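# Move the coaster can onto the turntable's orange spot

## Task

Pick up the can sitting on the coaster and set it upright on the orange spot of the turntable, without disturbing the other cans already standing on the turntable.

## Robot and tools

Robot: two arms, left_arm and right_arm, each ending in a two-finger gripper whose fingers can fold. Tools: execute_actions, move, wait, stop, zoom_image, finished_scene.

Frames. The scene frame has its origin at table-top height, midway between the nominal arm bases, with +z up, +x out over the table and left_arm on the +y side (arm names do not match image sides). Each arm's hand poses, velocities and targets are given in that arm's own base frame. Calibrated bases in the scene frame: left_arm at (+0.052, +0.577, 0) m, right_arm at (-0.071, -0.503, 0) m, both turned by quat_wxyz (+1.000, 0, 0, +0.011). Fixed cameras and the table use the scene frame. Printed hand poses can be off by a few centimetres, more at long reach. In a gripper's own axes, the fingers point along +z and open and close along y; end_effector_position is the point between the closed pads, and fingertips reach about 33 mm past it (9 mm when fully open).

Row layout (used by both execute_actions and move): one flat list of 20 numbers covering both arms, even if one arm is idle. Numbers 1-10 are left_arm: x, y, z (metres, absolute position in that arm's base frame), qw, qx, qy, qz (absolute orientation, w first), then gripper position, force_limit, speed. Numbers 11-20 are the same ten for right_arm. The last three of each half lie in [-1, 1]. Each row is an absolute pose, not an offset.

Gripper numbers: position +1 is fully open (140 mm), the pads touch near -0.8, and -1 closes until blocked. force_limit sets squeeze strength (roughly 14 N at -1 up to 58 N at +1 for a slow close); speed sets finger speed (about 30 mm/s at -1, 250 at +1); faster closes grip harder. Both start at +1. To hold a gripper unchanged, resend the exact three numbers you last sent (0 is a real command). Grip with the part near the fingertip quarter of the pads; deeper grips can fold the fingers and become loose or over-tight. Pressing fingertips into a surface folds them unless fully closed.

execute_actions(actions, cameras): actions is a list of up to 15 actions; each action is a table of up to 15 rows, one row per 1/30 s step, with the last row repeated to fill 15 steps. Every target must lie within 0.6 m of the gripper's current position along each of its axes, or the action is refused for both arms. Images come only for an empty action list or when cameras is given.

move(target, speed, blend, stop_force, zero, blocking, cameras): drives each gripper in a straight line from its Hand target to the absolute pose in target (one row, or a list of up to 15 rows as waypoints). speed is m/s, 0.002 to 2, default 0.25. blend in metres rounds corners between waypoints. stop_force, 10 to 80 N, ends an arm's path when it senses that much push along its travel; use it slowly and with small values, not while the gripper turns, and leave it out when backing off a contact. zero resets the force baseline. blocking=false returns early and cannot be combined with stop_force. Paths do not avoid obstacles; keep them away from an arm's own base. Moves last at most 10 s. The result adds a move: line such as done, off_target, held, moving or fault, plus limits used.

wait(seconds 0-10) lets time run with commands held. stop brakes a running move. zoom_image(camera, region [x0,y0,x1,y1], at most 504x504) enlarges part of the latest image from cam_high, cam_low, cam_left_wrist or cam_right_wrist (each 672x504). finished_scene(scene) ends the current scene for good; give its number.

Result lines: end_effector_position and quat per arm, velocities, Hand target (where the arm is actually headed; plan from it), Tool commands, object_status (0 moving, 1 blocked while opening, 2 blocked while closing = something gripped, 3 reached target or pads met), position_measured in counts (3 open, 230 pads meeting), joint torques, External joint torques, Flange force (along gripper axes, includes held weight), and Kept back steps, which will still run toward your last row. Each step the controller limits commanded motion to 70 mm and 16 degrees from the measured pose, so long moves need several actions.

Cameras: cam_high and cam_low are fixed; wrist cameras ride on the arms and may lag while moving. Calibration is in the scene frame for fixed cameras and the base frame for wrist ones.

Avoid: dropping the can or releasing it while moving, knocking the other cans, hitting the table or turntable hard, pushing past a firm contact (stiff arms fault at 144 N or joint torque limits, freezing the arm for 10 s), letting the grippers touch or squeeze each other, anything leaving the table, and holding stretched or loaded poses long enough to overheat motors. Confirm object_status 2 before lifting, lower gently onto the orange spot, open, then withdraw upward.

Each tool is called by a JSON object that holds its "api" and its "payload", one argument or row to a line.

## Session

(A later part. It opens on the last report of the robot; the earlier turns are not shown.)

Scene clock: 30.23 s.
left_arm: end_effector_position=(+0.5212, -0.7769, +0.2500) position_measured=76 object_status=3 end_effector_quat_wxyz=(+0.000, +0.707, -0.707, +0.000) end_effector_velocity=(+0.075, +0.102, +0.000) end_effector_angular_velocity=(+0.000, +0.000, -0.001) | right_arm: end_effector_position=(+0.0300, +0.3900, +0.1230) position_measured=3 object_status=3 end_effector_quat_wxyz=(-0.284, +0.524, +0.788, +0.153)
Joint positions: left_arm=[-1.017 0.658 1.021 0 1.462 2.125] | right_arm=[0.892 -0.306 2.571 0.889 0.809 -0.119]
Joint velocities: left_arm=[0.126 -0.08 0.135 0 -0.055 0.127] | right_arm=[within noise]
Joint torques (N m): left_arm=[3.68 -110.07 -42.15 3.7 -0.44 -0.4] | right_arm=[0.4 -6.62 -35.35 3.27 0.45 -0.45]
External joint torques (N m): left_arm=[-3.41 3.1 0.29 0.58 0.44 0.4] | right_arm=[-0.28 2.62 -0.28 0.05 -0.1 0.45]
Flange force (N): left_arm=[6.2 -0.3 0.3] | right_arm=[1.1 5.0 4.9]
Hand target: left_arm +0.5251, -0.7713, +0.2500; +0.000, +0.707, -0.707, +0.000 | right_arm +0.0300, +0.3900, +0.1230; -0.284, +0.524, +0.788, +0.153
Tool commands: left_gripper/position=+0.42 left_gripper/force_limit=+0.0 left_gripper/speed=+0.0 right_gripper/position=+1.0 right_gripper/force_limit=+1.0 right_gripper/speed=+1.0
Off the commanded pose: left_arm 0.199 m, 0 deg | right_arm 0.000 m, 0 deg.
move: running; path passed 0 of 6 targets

{"api": "move", "payload": {
  "target": [
    [0.5369,-0.6409,0.25,0,-0.7071,0.7071,0,0.42,0,0,0.03,0.39,0.123,-0.284,0.524,0.788,0.153,1,1,1],
    [0.5181,-0.6114,0.215,0,-0.7071,0.7071,0,0.42,0,0,0.03,0.39,0.123,-0.284,0.524,0.788,0.153,1,1,1],
    [0.4865,-0.5839,0.18,0,-0.7071,0.7071,0,0.42,0,0,0.03,0.39,0.123,-0.284,0.524,0.788,0.153,1,1,1],
    [0.4502,-0.5681,0.148,0,-0.7071,0.7071,0,0.42,0,0,0.03,0.39,0.123,-0.284,0.524,0.788,0.153,1,1,1],
    [0.4038,-0.564,0.148,0,-0.7071,0.7071,0,0.42,0,0,0.03,0.39,0.123,-0.284,0.524,0.788,0.153,1,1,1],
    [0.3589,-0.5761,0.148,0,-0.7071,0.7071,0,0.42,0,0,0.03,0.39,0.123,-0.284,0.524,0.788,0.153,1,1,1],
    [0.3294,-0.5948,0.148,0,-0.7071,0.7071,0,0.42,0,0,0.03,0.39,0.123,-0.284,0.524,0.788,0.153,1,1,1]
  ],
  "speed": [0.116,0.158,0.154,0.154,0.123,0.129,0.129],
  "blend": [0.02,0.02,0.02,0.015,0.02,0.02,0],
  "blocking": false
}}

{"api": "wait", "payload": {
  "seconds": 1.1,
  "cameras": ["cam_left_wrist"]
}}

{"api": "move", "payload": {
  "target": [
    [0.3589,-0.5761,0.148,0,-0.7071,0.7071,0,-1,0,0,0.03,0.39,0.123,-0.284,0.524,0.788,0.153,1,1,1],
    [0.3294,-0.5948,0.148,0,-0.7071,0.7071,0,-1,0,0,0.03,0.39,0.123,-0.284,0.524,0.788,0.153,1,1,1]
  ],
  "speed": 0.129,
  "blend": [0.02,0],
  "blocking": false,
  "cameras": ["cam_left_wrist"]
}}

{"api": "move", "payload": {
  "target": [
    [0.325,-0.58,0.2,0,-0.7071,0.7071,0,-1,0,0,0.03,0.39,0.123,-0.284,0.524,0.788,0.153,1,1,1],
    [0.35,-0.54,0.27,0,-0.7071,0.7071,0,-1,0,0,0.03,0.39,0.123,-0.284,0.524,0.788,0.153,1,1,1]
  ],
  "speed": 0.2,
  "blend": [0.02,0]
}}

{"api": "move", "payload": {
  "target": [
    [0.45,-0.55,0.27,0,-0.7071,0.7071,0,-1,0,0,0.03,0.39,0.123,-0.284,0.524,0.788,0.153,1,1,1],
    [0.4825,-0.8135,0.25,0,-0.7071,0.7071,0,-1,0,0,0.03,0.39,0.123,-0.284,0.524,0.788,0.153,1,1,1]
  ],
  "blend": [0.05,0],
  "speed": 0.35,
  "cameras": ["cam_left_wrist","cam_high"]
}}

{"api": "zoom_image", "payload": {
  "camera": "cam_high",
  "region": [215, 90, 355, 230]
}}

Scene clock: 31.50 s.
left_arm: end_effector_position=(+0.5330, -0.6354, +0.2423) position_measured=76 object_status=3 end_effector_quat_wxyz=(+0.000, +0.707, -0.707, +0.000) end_effector_velocity=(-0.052, +0.097, -0.083) end_effector_angular_velocity=(+0.003, +0.003, +0.000) | right_arm: end_effector_position=(+0.0300, +0.3900, +0.1230) position_measured=3 object_status=3 end_effector_quat_wxyz=(-0.284, +0.524, +0.788, +0.153)
Joint positions: left_arm=[-0.914 0.477 1.325 0 1.34 2.227] | right_arm=[0.892 -0.306 2.571 0.889 0.809 -0.119]
Joint velocities: left_arm=[0.022 -0.14 0.366 -0.001 -0.222 0.022] | right_arm=[within noise]
Joint torques (N m): left_arm=[3.49 -87.11 -40.02 3.42 -0.64 0.22] | right_arm=[-0.2 -6.82 -35.38 3.3 0.41 -0.43]
External joint torques (N m): left_arm=[-4.69 1.25 0.83 0.54 0.61 -0.21] | right_arm=[0.19 2.97 -0.18 0.02 -0.06 0.43]
Flange force (N): left_arm=[4.0 4.4 0.5] | right_arm=[2.2 4.7 6.6]
Hand target: left_arm +0.5297, -0.6297, +0.2367; +0.000, +0.707, -0.707, +0.000 | right_arm +0.0300, +0.3900, +0.1230; -0.284, +0.524, +0.788, +0.153
Tool commands: left_gripper/position=+0.42 left_gripper/force_limit=+0.0 left_gripper/speed=+0.0 right_gripper/position=+1.0 right_gripper/force_limit=+1.0 right_gripper/speed=+1.0
Off the commanded pose: left_arm 0.228 m, 0 deg | right_arm 0.000 m, 0 deg.
earlier move: replaced; path passed 2 of 6 targets
move: running; started from rest: the earlier move stopped first; path passed 1 of 7 targets; blend cut to 0.0178 m at target 1, 0.0175 m at target 6

Scene clock: 32.60 s.
left_arm: end_effector_position=(+0.4295, -0.5663, +0.1480) position_measured=76 object_status=3 end_effector_quat_wxyz=(+0.000, +0.707, -0.707, +0.000) end_effector_velocity=(-0.121, +0.011, +0.000) end_effector_angular_velocity=(-0.001, +0.000, +0.000) | right_arm: end_effector_position=(+0.0300, +0.3900, +0.1230) position_measured=3 object_status=3 end_effector_quat_wxyz=(-0.284, +0.524, +0.788, +0.153)
Joint positions: left_arm=[-0.97 0.349 1.694 0 1.098 2.171] | right_arm=[0.892 -0.306 2.571 0.889 0.809 -0.119]
Joint velocities: left_arm=[-0.132 -0.119 0.169 -0.001 -0.052 -0.131] | right_arm=[within noise]
Joint torques (N m): left_arm=[3.63 -70.7 -37.38 3.32 -0.66 -0.14] | right_arm=[0.24 -6.79 -35.21 3.28 0.45 -0.51]
External joint torques (N m): left_arm=[-3.39 -2.08 -0.23 0.51 0.6 0.13] | right_arm=[-0.19 2.83 -0.26 0.04 -0.09 0.51]
Flange force (N): left_arm=[0.9 5.1 -2.8] | right_arm=[1.5 5.0 5.4]
Hand target: left_arm +0.4233, -0.5657, +0.1480; +0.000, +0.707, -0.707, +0.000 | right_arm +0.0300, +0.3900, +0.1230; -0.284, +0.524, +0.788, +0.153
Tool commands: left_gripper/position=+0.42 left_gripper/force_limit=+0.0 left_gripper/speed=+0.0 right_gripper/position=+1.0 right_gripper/force_limit=+1.0 right_gripper/speed=+1.0
Off the commanded pose: left_arm 0.104 m, 0 deg | right_arm 0.000 m, 0 deg.
earlier move: running; started from rest: the earlier move stopped first; path passed 4 of 7 targets; blend cut to 0.0178 m at target 1, 0.0175 m at target 6
wait: 1.10 s; no rest
camera_calibration:
cam_left_wrist: T_world_to_cam=[[-0.999974, 0.00530814, -0.00491264, 0.443391], [0.00328475, 0.938454, 0.345389, 0.484997], [0.00644366, 0.345364, -0.938447, 0.477057], [0, 0, 0, 1]] pos_world=[0.438712, -0.62226, 0.282358]
Images, in order (width x height): cam_left_wrist 672x504.

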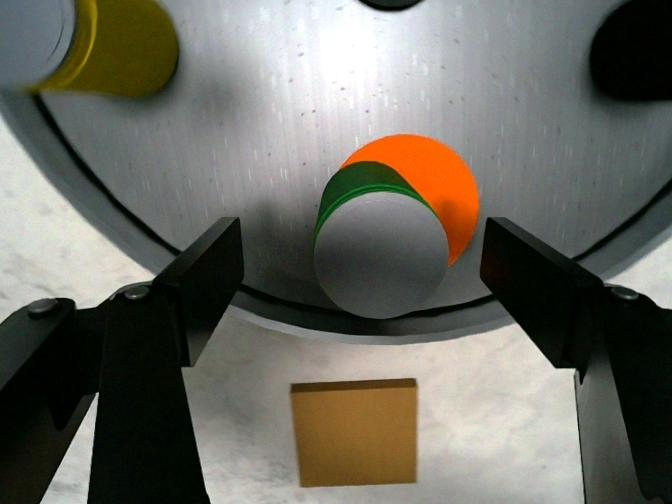

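Scene clock: 33.10 s.
left_arm: end_effector_position=(+0.3671, -0.5751, +0.1481) position_measured=156 object_status=0 end_effector_quat_wxyz=(+0.000, +0.707, -0.707, +0.000) end_effector_velocity=(-0.122, -0.035, +0.000) end_effector_angular_velocity=(+0.002, +0.001, -0.001) | right_arm: end_effector_position=(+0.0300, +0.3900, +0.1230) position_measured=3 object_status=3 end_effector_quat_wxyz=(-0.284, +0.524, +0.788, +0.153)
Joint positions: left_arm=[-1.053 0.308 1.752 0 1.081 2.089] | right_arm=[0.892 -0.306 2.571 0.889 0.809 -0.119]
Joint velocities: left_arm=[-0.181 -0.051 0.071 0 -0.018 -0.18] | right_arm=[within noise]
Joint torques (N m): left_arm=[4.57 -63.1 -33.15 3.57 -0.37 -0.49] | right_arm=[0.13 -6.62 -35.33 3.25 0.43 -0.47]
External joint torques (N m): left_arm=[-4.83 -4.1 -4.51 0.27 0.26 0.49] | right_arm=[-0.16 2.74 -0.43 0.09 -0.09 0.47]
Flange force (N): left_arm=[5.9 3.8 -8.0] | right_arm=[1.7 5.1 5.4]
Hand target: left_arm +0.3606, -0.5771, +0.1480; +0.000, +0.707, -0.707, +0.000 | right_arm +0.0300, +0.3900, +0.1230; -0.284, +0.524, +0.788, +0.153
Tool commands: left_gripper/position=-1.0 left_gripper/force_limit=+0.0 left_gripper/speed=+0.0 right_gripper/position=+1.0 right_gripper/force_limit=+1.0 right_gripper/speed=+1.0
Off the commanded pose: left_arm 0.043 m, 0 deg | right_arm 0.000 m, 0 deg.
earlier move: replaced; started from rest: the earlier move stopped first; path passed 4 of 7 targets; blend cut to 0.0178 m at target 1, 0.0175 m at target 6
move: running; path passed 0 of 2 targets; blend cut to 0.0175 m at target 1
camera_calibration:
cam_left_wrist: T_world_to_cam=[[-0.999974, 0.00530763, -0.00491339, 0.381139], [0.00328463, 0.938486, 0.345301, 0.493471], [0.00644388, 0.345276, -0.938479, 0.480545], [0, 0, 0, 1]] pos_world=[0.376412, -0.63106, 0.282458]
Images, in order (width x height): cam_left_wrist 672x504.

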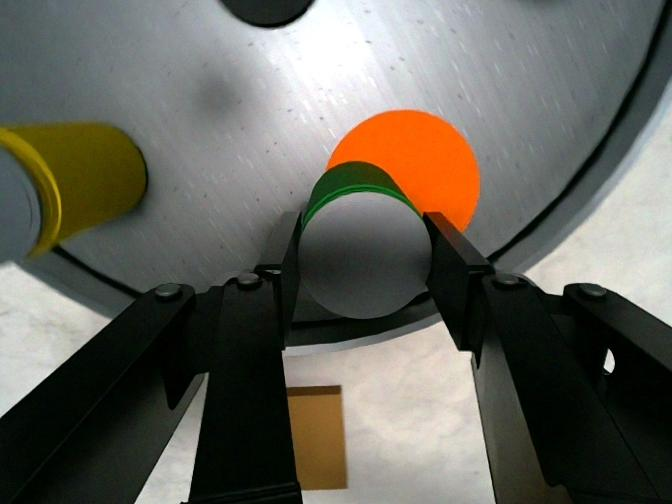

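Scene clock: 34.17 s.
left_arm: end_effector_position=(+0.3500, -0.5400, +0.2700) position_measured=156 object_status=2 end_effector_quat_wxyz=(+0.000, +0.707, -0.707, +0.000) | right_arm: end_effector_position=(+0.0300, +0.3900, +0.1230) position_measured=3 object_status=3 end_effector_quat_wxyz=(-0.284, +0.524, +0.788, +0.153)
Joint positions: left_arm=[-1.049 0.174 1.689 0 1.279 2.092] | right_arm=[0.892 -0.306 2.571 0.889 0.809 -0.119]
Joint torques (N m): left_arm=[3.04 -59.09 -41.42 3.63 -0.46 -0.11] | right_arm=[-0.02 -6.3 -35.31 3.28 0.39 -0.52]
External joint torques (N m): left_arm=[-3.02 0.14 0.8 0.52 0.41 0.11] | right_arm=[-0.02 2.46 -0.16 0.05 -0.03 0.51]
Flange force (N): left_arm=[1.3 4.6 0.4] | right_arm=[1.9 3.9 4.8]
Hand target: left_arm +0.3500, -0.5400, +0.2700; +0.000, +0.707, -0.707, +0.000 | right_arm +0.0300, +0.3900, +0.1230; -0.284, +0.524, +0.788, +0.153
Off the commanded pose: left_arm 0.000 m, 0 deg | right_arm 0.000 m, 0 deg.
earlier move: replaced; path passed 0 of 2 targets; blend cut to 0.0175 m at target 1
move: done

Scene clock: 35.67 s.
left_arm: end_effector_position=(+0.4825, -0.8135, +0.2501) position_measured=156 object_status=2 end_effector_quat_wxyz=(+0.000, +0.707, -0.707, +0.000) | right_arm: end_effector_position=(+0.0300, +0.3900, +0.1230) position_measured=3 object_status=3 end_effector_quat_wxyz=(-0.284, +0.524, +0.788, +0.153)
Joint positions: left_arm=[-1.072 0.678 0.988 0 1.476 2.07] | right_arm=[0.892 -0.306 2.571 0.889 0.809 -0.119]
Joint torques (N m): left_arm=[3.62 -111.37 -42.99 3.8 -0.47 -0.11] | right_arm=[0.18 -6.43 -35.39 3.27 0.41 -0.5]
External joint torques (N m): left_arm=[-3.68 4.06 0.93 0.5 0.42 0.11] | right_arm=[-0.21 2.53 -0.26 0.06 -0.06 0.5]
Flange force (N): left_arm=[6.4 0.6 1.4] | right_arm=[1.4 4.5 4.7]
Hand target: left_arm +0.4825, -0.8135, +0.2500; +0.000, +0.707, -0.707, +0.000 | right_arm +0.0300, +0.3900, +0.1230; -0.284, +0.524, +0.788, +0.153
Off the commanded pose: left_arm 0.000 m, 0 deg | right_arm 0.000 m, 0 deg.
move: done
camera_calibration:
cam_left_wrist: T_world_to_cam=[[-0.999974, 0.00524708, -0.00504019, 0.498199], [0.0031834, 0.938454, 0.345389, 0.681595], [0.00654228, 0.345364, -0.938446, 0.657856], [0, 0, 0, 1]] pos_world=[0.491712, -0.86946, 0.384458]
Images, in order (width x height): cam_high 672x504, cam_left_wrist 672x504.

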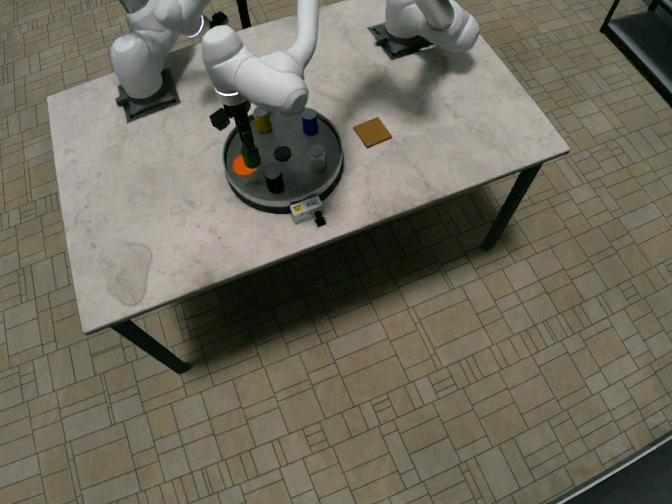

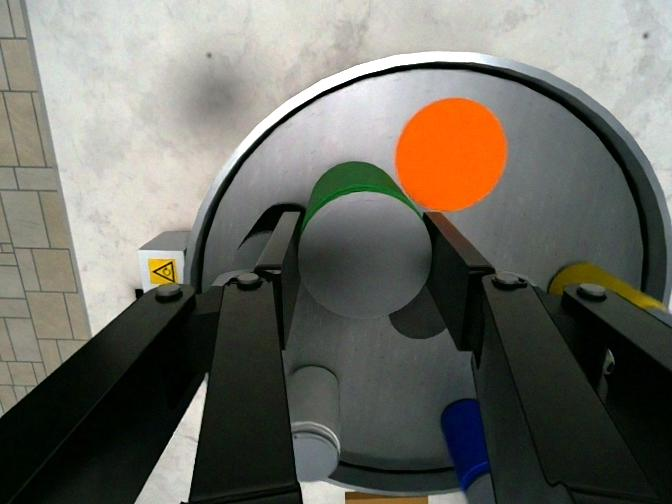

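Scaled by 3.600 from the camera's 672x504 image, which has a finer 960x720 frame.

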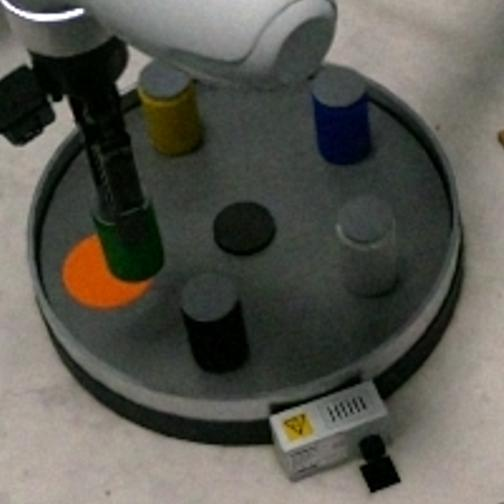

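{"api": "wait", "payload": {
  "seconds": 6.42
}}

{"api": "move", "payload": {
  "target": [
    [0.5182,-0.7836,0.25,0,-0.7071,0.7071,0,-1,0,0,0.03,0.39,0.123,-0.284,0.524,0.788,0.153,1,1,1],
    [0.5414,-0.7433,0.25,0,-0.7071,0.7071,0,-1,0,0,0.03,0.39,0.123,-0.284,0.524,0.788,0.153,1,1,1],
    [0.5495,-0.6975,0.25,0,-0.7071,0.7071,0,-1,0,0,0.03,0.39,0.123,-0.284,0.524,0.788,0.153,1,1,1],
    [0.5414,-0.6517,0.25,0,-0.7071,0.7071,0,-1,0,0,0.03,0.39,0.123,-0.284,0.524,0.788,0.153,1,1,1],
    [0.5181,-0.6114,0.25,0,-0.7071,0.7071,0,-1,0,0,0.03,0.39,0.123,-0.284,0.524,0.788,0.153,1,1,1],
    [0.4825,-0.5815,0.25,0,-0.7071,0.7071,0,-1,0,0,0.03,0.39,0.123,-0.284,0.524,0.788,0.153,1,1,1]
  ],
  "speed": 0.129,
  "blend": [0.02,0.02,0.02,0.02,0.02,0],
  "blocking": false
}}

Scene clock: 42.67 s.
left_arm: end_effector_position=(+0.4825, -0.8135, +0.2500) position_measured=156 object_status=2 end_effector_quat_wxyz=(+0.000, +0.707, -0.707, +0.000) | right_arm: end_effector_position=(+0.0300, +0.3900, +0.1230) position_measured=3 object_status=3 end_effector_quat_wxyz=(-0.284, +0.524, +0.788, +0.153)
Joint positions: left_arm=[-1.072 0.678 0.988 0 1.476 2.07] | right_arm=[0.892 -0.306 2.571 0.889 0.809 -0.119]
Joint torques (N m): left_arm=[3.16 -110.87 -43.03 3.83 -0.47 -0.19] | right_arm=[0.01 -6.51 -35.34 3.29 0.47 -0.48]
External joint torques (N m): left_arm=[-2.88 3.85 1.08 0.46 0.42 0.19] | right_arm=[-0.01 2.63 -0.13 0.02 -0.12 0.48]
Flange force (N): left_arm=[5.2 0.2 1.6] | right_arm=[1.8 4.2 5.5]
Hand target: left_arm +0.4825, -0.8135, +0.2500; +0.000, +0.707, -0.707, +0.000 | right_arm +0.0300, +0.3900, +0.1230; -0.284, +0.524, +0.788, +0.153
Tool commands: left_gripper/position=-1.0 left_gripper/force_limit=+0.0 left_gripper/speed=+0.0 right_gripper/position=+1.0 right_gripper/force_limit=+1.0 right_gripper/speed=+1.0
Off the commanded pose: left_arm 0.000 m, 0 deg | right_arm 0.000 m, 0 deg.
wait: 6.43 s; at rest from the start

Scene clock: 43.17 s.
left_arm: end_effector_position=(+0.5217, -0.7762, +0.2500) position_measured=156 object_status=2 end_effector_quat_wxyz=(+0.000, +0.707, -0.707, +0.000) end_effector_velocity=(+0.075, +0.102, +0.000) end_effector_angular_velocity=(+0.000, +0.000, +0.000) | right_arm: end_effector_position=(+0.0300, +0.3900, +0.1230) position_measured=3 object_status=3 end_effector_quat_wxyz=(-0.284, +0.524, +0.788, +0.153)
Joint positions: left_arm=[-1.016 0.658 1.022 0 1.462 2.126] | right_arm=[0.892 -0.306 2.571 0.889 0.809 -0.119]
Joint velocities: left_arm=[0.126 -0.081 0.137 0 -0.056 0.125] | right_arm=[within noise]
Joint torques (N m): left_arm=[2.49 -108.56 -42.28 3.7 -0.5 0.08] | right_arm=[-0.02 -6.45 -35.24 3.32 0.47 -0.49]
External joint torques (N m): left_arm=[-2.88 1.3 0.25 0.57 0.49 -0.08] | right_arm=[0.03 2.49 -0.51 0.03 -0.12 0.48]
Flange force (N): left_arm=[3.6 1.4 -0.2] | right_arm=[2.5 4.2 5.1]
Hand target: left_arm +0.5251, -0.7713, +0.2500; +0.000, +0.707, -0.707, +0.000 | right_arm +0.0300, +0.3900, +0.1230; -0.284, +0.524, +0.788, +0.153
Tool commands: left_gripper/position=-1.0 left_gripper/force_limit=+0.0 left_gripper/speed=+0.0 right_gripper/position=+1.0 right_gripper/force_limit=+1.0 right_gripper/speed=+1.0
Off the commanded pose: left_arm 0.199 m, 0 deg | right_arm 0.000 m, 0 deg.
move: running; path passed 0 of 6 targets

{"api": "move", "payload": {
  "target": [
    [0.5315,-0.6305,0.245,0,-0.7071,0.7071,0,-1,0,0,0.03,0.39,0.123,-0.284,0.524,0.788,0.153,1,1,1],
    [0.5103,-0.6027,0.208,0,-0.7071,0.7071,0,-1,0,0,0.03,0.39,0.123,-0.284,0.524,0.788,0.153,1,1,1],
    [0.4825,-0.5815,0.175,0,-0.7071,0.7071,0,-1,0,0,0.03,0.39,0.123,-0.284,0.524,0.788,0.153,1,1,1],
    [0.4502,-0.5681,0.149,0,-0.7071,0.7071,0,-1,0,0,0.03,0.39,0.123,-0.284,0.524,0.788,0.153,1,1,1],
    [0.4038,-0.564,0.149,0,-0.7071,0.7071,0,-1,0,0,0.03,0.39,0.123,-0.284,0.524,0.788,0.153,1,1,1],
    [0.3589,-0.5761,0.149,0,-0.7071,0.7071,0,-1,0,0,0.03,0.39,0.123,-0.284,0.524,0.788,0.153,1,1,1],
    [0.3294,-0.5948,0.149,0,-0.7071,0.7071,0,-1,0,0,0.03,0.39,0.123,-0.284,0.524,0.788,0.153,1,1,1]
  ],
  "speed": [0.124,0.174,0.165,0.153,0.127,0.129,0.129],
  "blend": [0.015,0.015,0.015,0.015,0.02,0.02,0],
  "blocking": false
}}

{"api": "wait", "payload": {
  "seconds": 1.0,
  "cameras": ["cam_left_wrist"]
}}

{"api": "move", "payload": {
  "target": [
    [0.3386,-0.5877,0.149,0,-0.7071,0.7071,0,0.2,0,0,0.03,0.39,0.123,-0.284,0.524,0.788,0.153,1,1,1],
    [0.3175,-0.6061,0.18,0,-0.7071,0.7071,0,0.2,0,0,0.03,0.39,0.123,-0.284,0.524,0.788,0.153,1,1,1],
    [0.31,-0.56,0.3,0,-0.7071,0.7071,0,0.2,0,0,0.03,0.39,0.123,-0.284,0.524,0.788,0.153,1,1,1]
  ],
  "speed": [0.129,0.15,0.25],
  "blend": [0.015,0.015,0],
  "blocking": false,
  "cameras": ["cam_left_wrist"]
}}

{"api": "wait", "payload": {
  "seconds": 2,
  "cameras": ["cam_high"]
}}

{"api": "zoom_image", "payload": {
  "camera": "cam_high",
  "region": [215, 90, 355, 230]
}}

Scene clock: 44.17 s.
left_arm: end_effector_position=(+0.5373, -0.6578, +0.2468) position_measured=156 object_status=2 end_effector_quat_wxyz=(+0.000, +0.707, -0.707, +0.000) end_effector_velocity=(-0.027, +0.122, -0.009) end_effector_angular_velocity=(+0.000, +0.001, +0.000) | right_arm: end_effector_position=(+0.0300, +0.3900, +0.1230) position_measured=3 object_status=3 end_effector_quat_wxyz=(-0.284, +0.524, +0.788, +0.153)
Joint positions: left_arm=[-0.927 0.508 1.269 0 1.364 2.215] | right_arm=[0.892 -0.306 2.571 0.889 0.809 -0.119]
Joint velocities: left_arm=[0.061 -0.181 0.296 -0.001 -0.115 0.062] | right_arm=[within noise]
Joint torques (N m): left_arm=[5.23 -94.66 -42.16 3.7 -0.57 -0.25] | right_arm=[0.04 -6.68 -35.35 3.27 0.46 -0.45]
External joint torques (N m): left_arm=[-5.18 2.52 0.89 0.51 0.53 0.25] | right_arm=[-0.07 2.8 -0.23 0.06 -0.11 0.45]
Flange force (N): left_arm=[5.3 3.1 1.2] | right_arm=[1.6 4.9 5.8]
Hand target: left_arm +0.5360, -0.6516, +0.2463; +0.000, +0.707, -0.707, +0.000 | right_arm +0.0300, +0.3900, +0.1230; -0.284, +0.524, +0.788, +0.153
Tool commands: left_gripper/position=-1.0 left_gripper/force_limit=+0.0 left_gripper/speed=+0.0 right_gripper/position=+1.0 right_gripper/force_limit=+1.0 right_gripper/speed=+1.0
Off the commanded pose: left_arm 0.238 m, 0 deg | right_arm 0.000 m, 0 deg.
earlier move: replaced; path passed 2 of 6 targets
move: running; path passed 0 of 7 targets; blend cut to 0.0175 m at target 6

Scene clock: 45.17 s.
left_arm: end_effector_position=(+0.4610, -0.5726, +0.1578) position_measured=156 object_status=2 end_effector_quat_wxyz=(+0.000, +0.707, -0.707, +0.000) end_effector_velocity=(-0.115, +0.045, -0.088) end_effector_angular_velocity=(-0.001, +0.000, +0.000) | right_arm: end_effector_position=(+0.0300, +0.3900, +0.1230) position_measured=3 object_status=3 end_effector_quat_wxyz=(-0.284, +0.524, +0.788, +0.153)
Joint positions: left_arm=[-0.94 0.378 1.633 0 1.131 2.202] | right_arm=[0.892 -0.306 2.571 0.889 0.809 -0.119]
Joint velocities: left_arm=[-0.09 -0.097 0.314 -0.001 -0.218 -0.09] | right_arm=[within noise]
Joint torques (N m): left_arm=[2.47 -80.18 -39.56 3.55 -0.5 -0.21] | right_arm=[0.3 -6.24 -35.31 3.37 0.44 -0.49]
External joint torques (N m): left_arm=[-2.8 2.55 0.65 0.4 0.44 0.21] | right_arm=[-0.29 2.34 -0.25 -0.05 -0.09 0.48]
Flange force (N): left_arm=[4.1 1.2 1.7] | right_arm=[1.2 4.3 3.9]
Hand target: left_arm +0.4549, -0.5703, +0.1536; +0.000, +0.707, -0.707, +0.000 | right_arm +0.0300, +0.3900, +0.1230; -0.284, +0.524, +0.788, +0.153
Tool commands: left_gripper/position=-1.0 left_gripper/force_limit=+0.0 left_gripper/speed=+0.0 right_gripper/position=+1.0 right_gripper/force_limit=+1.0 right_gripper/speed=+1.0
Off the commanded pose: left_arm 0.134 m, 0 deg | right_arm 0.000 m, 0 deg.
earlier move: running; path passed 3 of 7 targets; blend cut to 0.0175 m at target 6
wait: 1.00 s; no rest
camera_calibration:
cam_left_wrist: T_world_to_cam=[[-0.999975, 0.00530415, -0.00459476, 0.475077], [0.00338886, 0.938344, 0.345686, 0.487216], [0.00614504, 0.345662, -0.938339, 0.488521], [0, 0, 0, 1]] pos_world=[0.470412, -0.62856, 0.292157]
Images, in order (width x height): cam_left_wrist 672x504.

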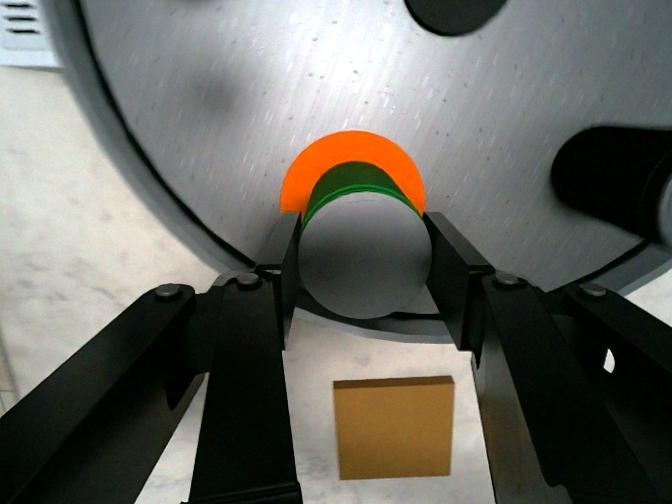

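Scene clock: 45.67 s.
left_arm: end_effector_position=(+0.3983, -0.5772, +0.1496) position_measured=104 object_status=0 end_effector_quat_wxyz=(+0.000, +0.707, -0.707, +0.000) end_effector_velocity=(-0.126, -0.022, -0.002) end_effector_angular_velocity=(+0.000, -0.002, +0.000) | right_arm: end_effector_position=(+0.0300, +0.3900, +0.1230) position_measured=3 object_status=3 end_effector_quat_wxyz=(-0.284, +0.524, +0.788, +0.153)
Joint positions: left_arm=[-1.016 0.334 1.712 0 1.095 2.126] | right_arm=[0.892 -0.306 2.571 0.889 0.809 -0.119]
Joint velocities: left_arm=[-0.17 -0.077 0.111 0.002 -0.036 -0.171] | right_arm=[within noise]
Joint torques (N m): left_arm=[3.09 -71.74 -36.92 3.31 -0.42 0.1] | right_arm=[0.38 -6.53 -35.25 3.26 0.47 -0.45]
External joint torques (N m): left_arm=[-3.22 0.08 -0.61 0.5 0.37 -0.1] | right_arm=[-0.4 2.64 -0.27 0.07 -0.12 0.45]
Flange force (N): left_arm=[3.8 3.1 -1.2] | right_arm=[0.8 5.2 4.7]
Hand target: left_arm +0.3920, -0.5783, +0.1495; +0.000, +0.707, -0.707, +0.000 | right_arm +0.0300, +0.3900, +0.1230; -0.284, +0.524, +0.788, +0.153
Tool commands: left_gripper/position=+0.2 left_gripper/force_limit=+0.0 left_gripper/speed=+0.0 right_gripper/position=+1.0 right_gripper/force_limit=+1.0 right_gripper/speed=+1.0
Off the commanded pose: left_arm 0.175 m, 0 deg | right_arm 0.000 m, 0 deg.
earlier move: replaced; path passed 3 of 7 targets; blend cut to 0.0175 m at target 6
move: running; path passed 0 of 3 targets
camera_calibration:
cam_left_wrist: T_world_to_cam=[[-0.999974, 0.00527489, -0.00481834, 0.41231], [0.00328612, 0.938454, 0.345389, 0.494776], [0.00634367, 0.345364, -0.938447, 0.482565], [0, 0, 0, 1]] pos_world=[0.407612, -0.63316, 0.283958]
Images, in order (width x height): cam_left_wrist 672x504.

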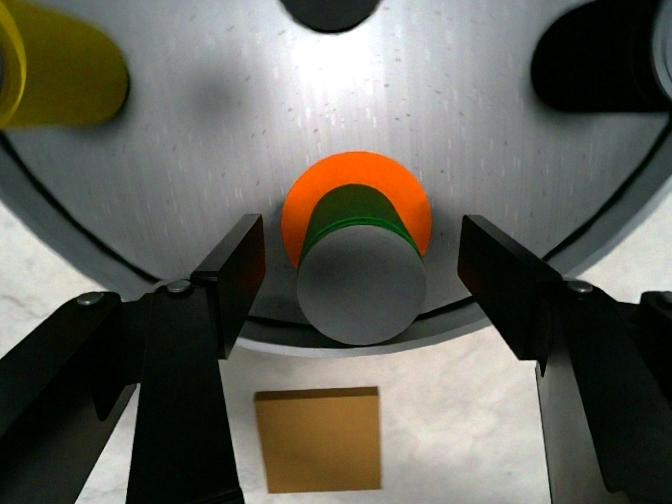

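Scene clock: 47.17 s.
left_arm: end_effector_position=(+0.3100, -0.5599, +0.3000) position_measured=104 object_status=3 end_effector_quat_wxyz=(+0.000, +0.707, -0.707, +0.000) | right_arm: end_effector_position=(+0.0300, +0.3900, +0.1230) position_measured=3 object_status=3 end_effector_quat_wxyz=(-0.284, +0.524, +0.788, +0.153)
Joint positions: left_arm=[-1.119 0.155 1.655 0 1.332 2.022] | right_arm=[0.892 -0.306 2.571 0.889 0.809 -0.119]
Joint torques (N m): left_arm=[2.92 -56.26 -41.13 3.62 -0.51 -0.12] | right_arm=[-0.35 -6.32 -35.35 3.25 0.46 -0.45]
External joint torques (N m): left_arm=[-2.93 -0.64 0.11 0.56 0.45 0.12] | right_arm=[0.47 2.33 -0.29 0.07 -0.11 0.45]
Flange force (N): left_arm=[1.0 4.5 -0.9] | right_arm=[3.2 3.0 6.0]
Hand target: left_arm +0.3100, -0.5600, +0.3000; +0.000, +0.707, -0.707, +0.000 | right_arm +0.0300, +0.3900, +0.1230; -0.284, +0.524, +0.788, +0.153
Tool commands: left_gripper/position=+0.2 left_gripper/force_limit=+0.0 left_gripper/speed=+0.0 right_gripper/position=+1.0 right_gripper/force_limit=+1.0 right_gripper/speed=+1.0
Off the commanded pose: left_arm 0.000 m, 0 deg | right_arm 0.000 m, 0 deg.
earlier move: done
wait: 1.50 of 2 s (the move ended)
Images, in order (width x height): cam_high 672x504.

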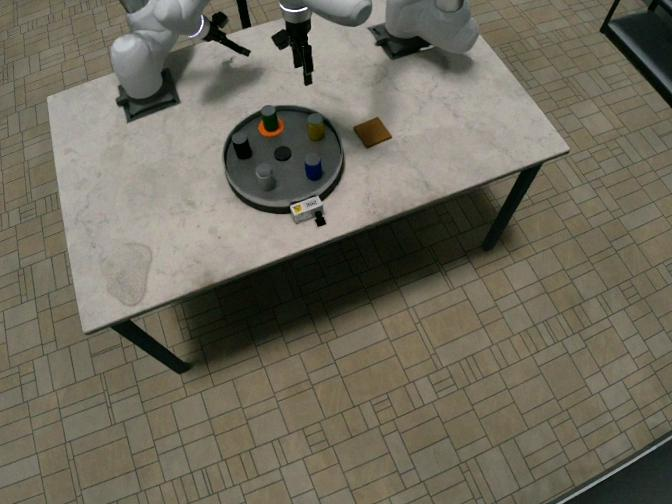

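Scaled by 3.600 from the camera's 672x504 image, which has a finer 960x720 frame.

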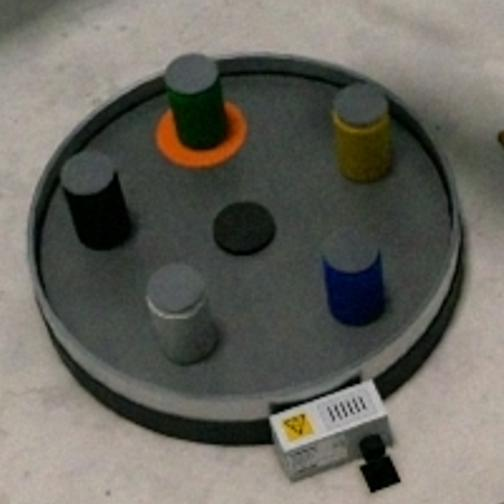

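Centred on the spot, others undisturbed.

{"api": "finished_scene", "payload": {
  "scene": 2
}}

The scene is finished: the task was done.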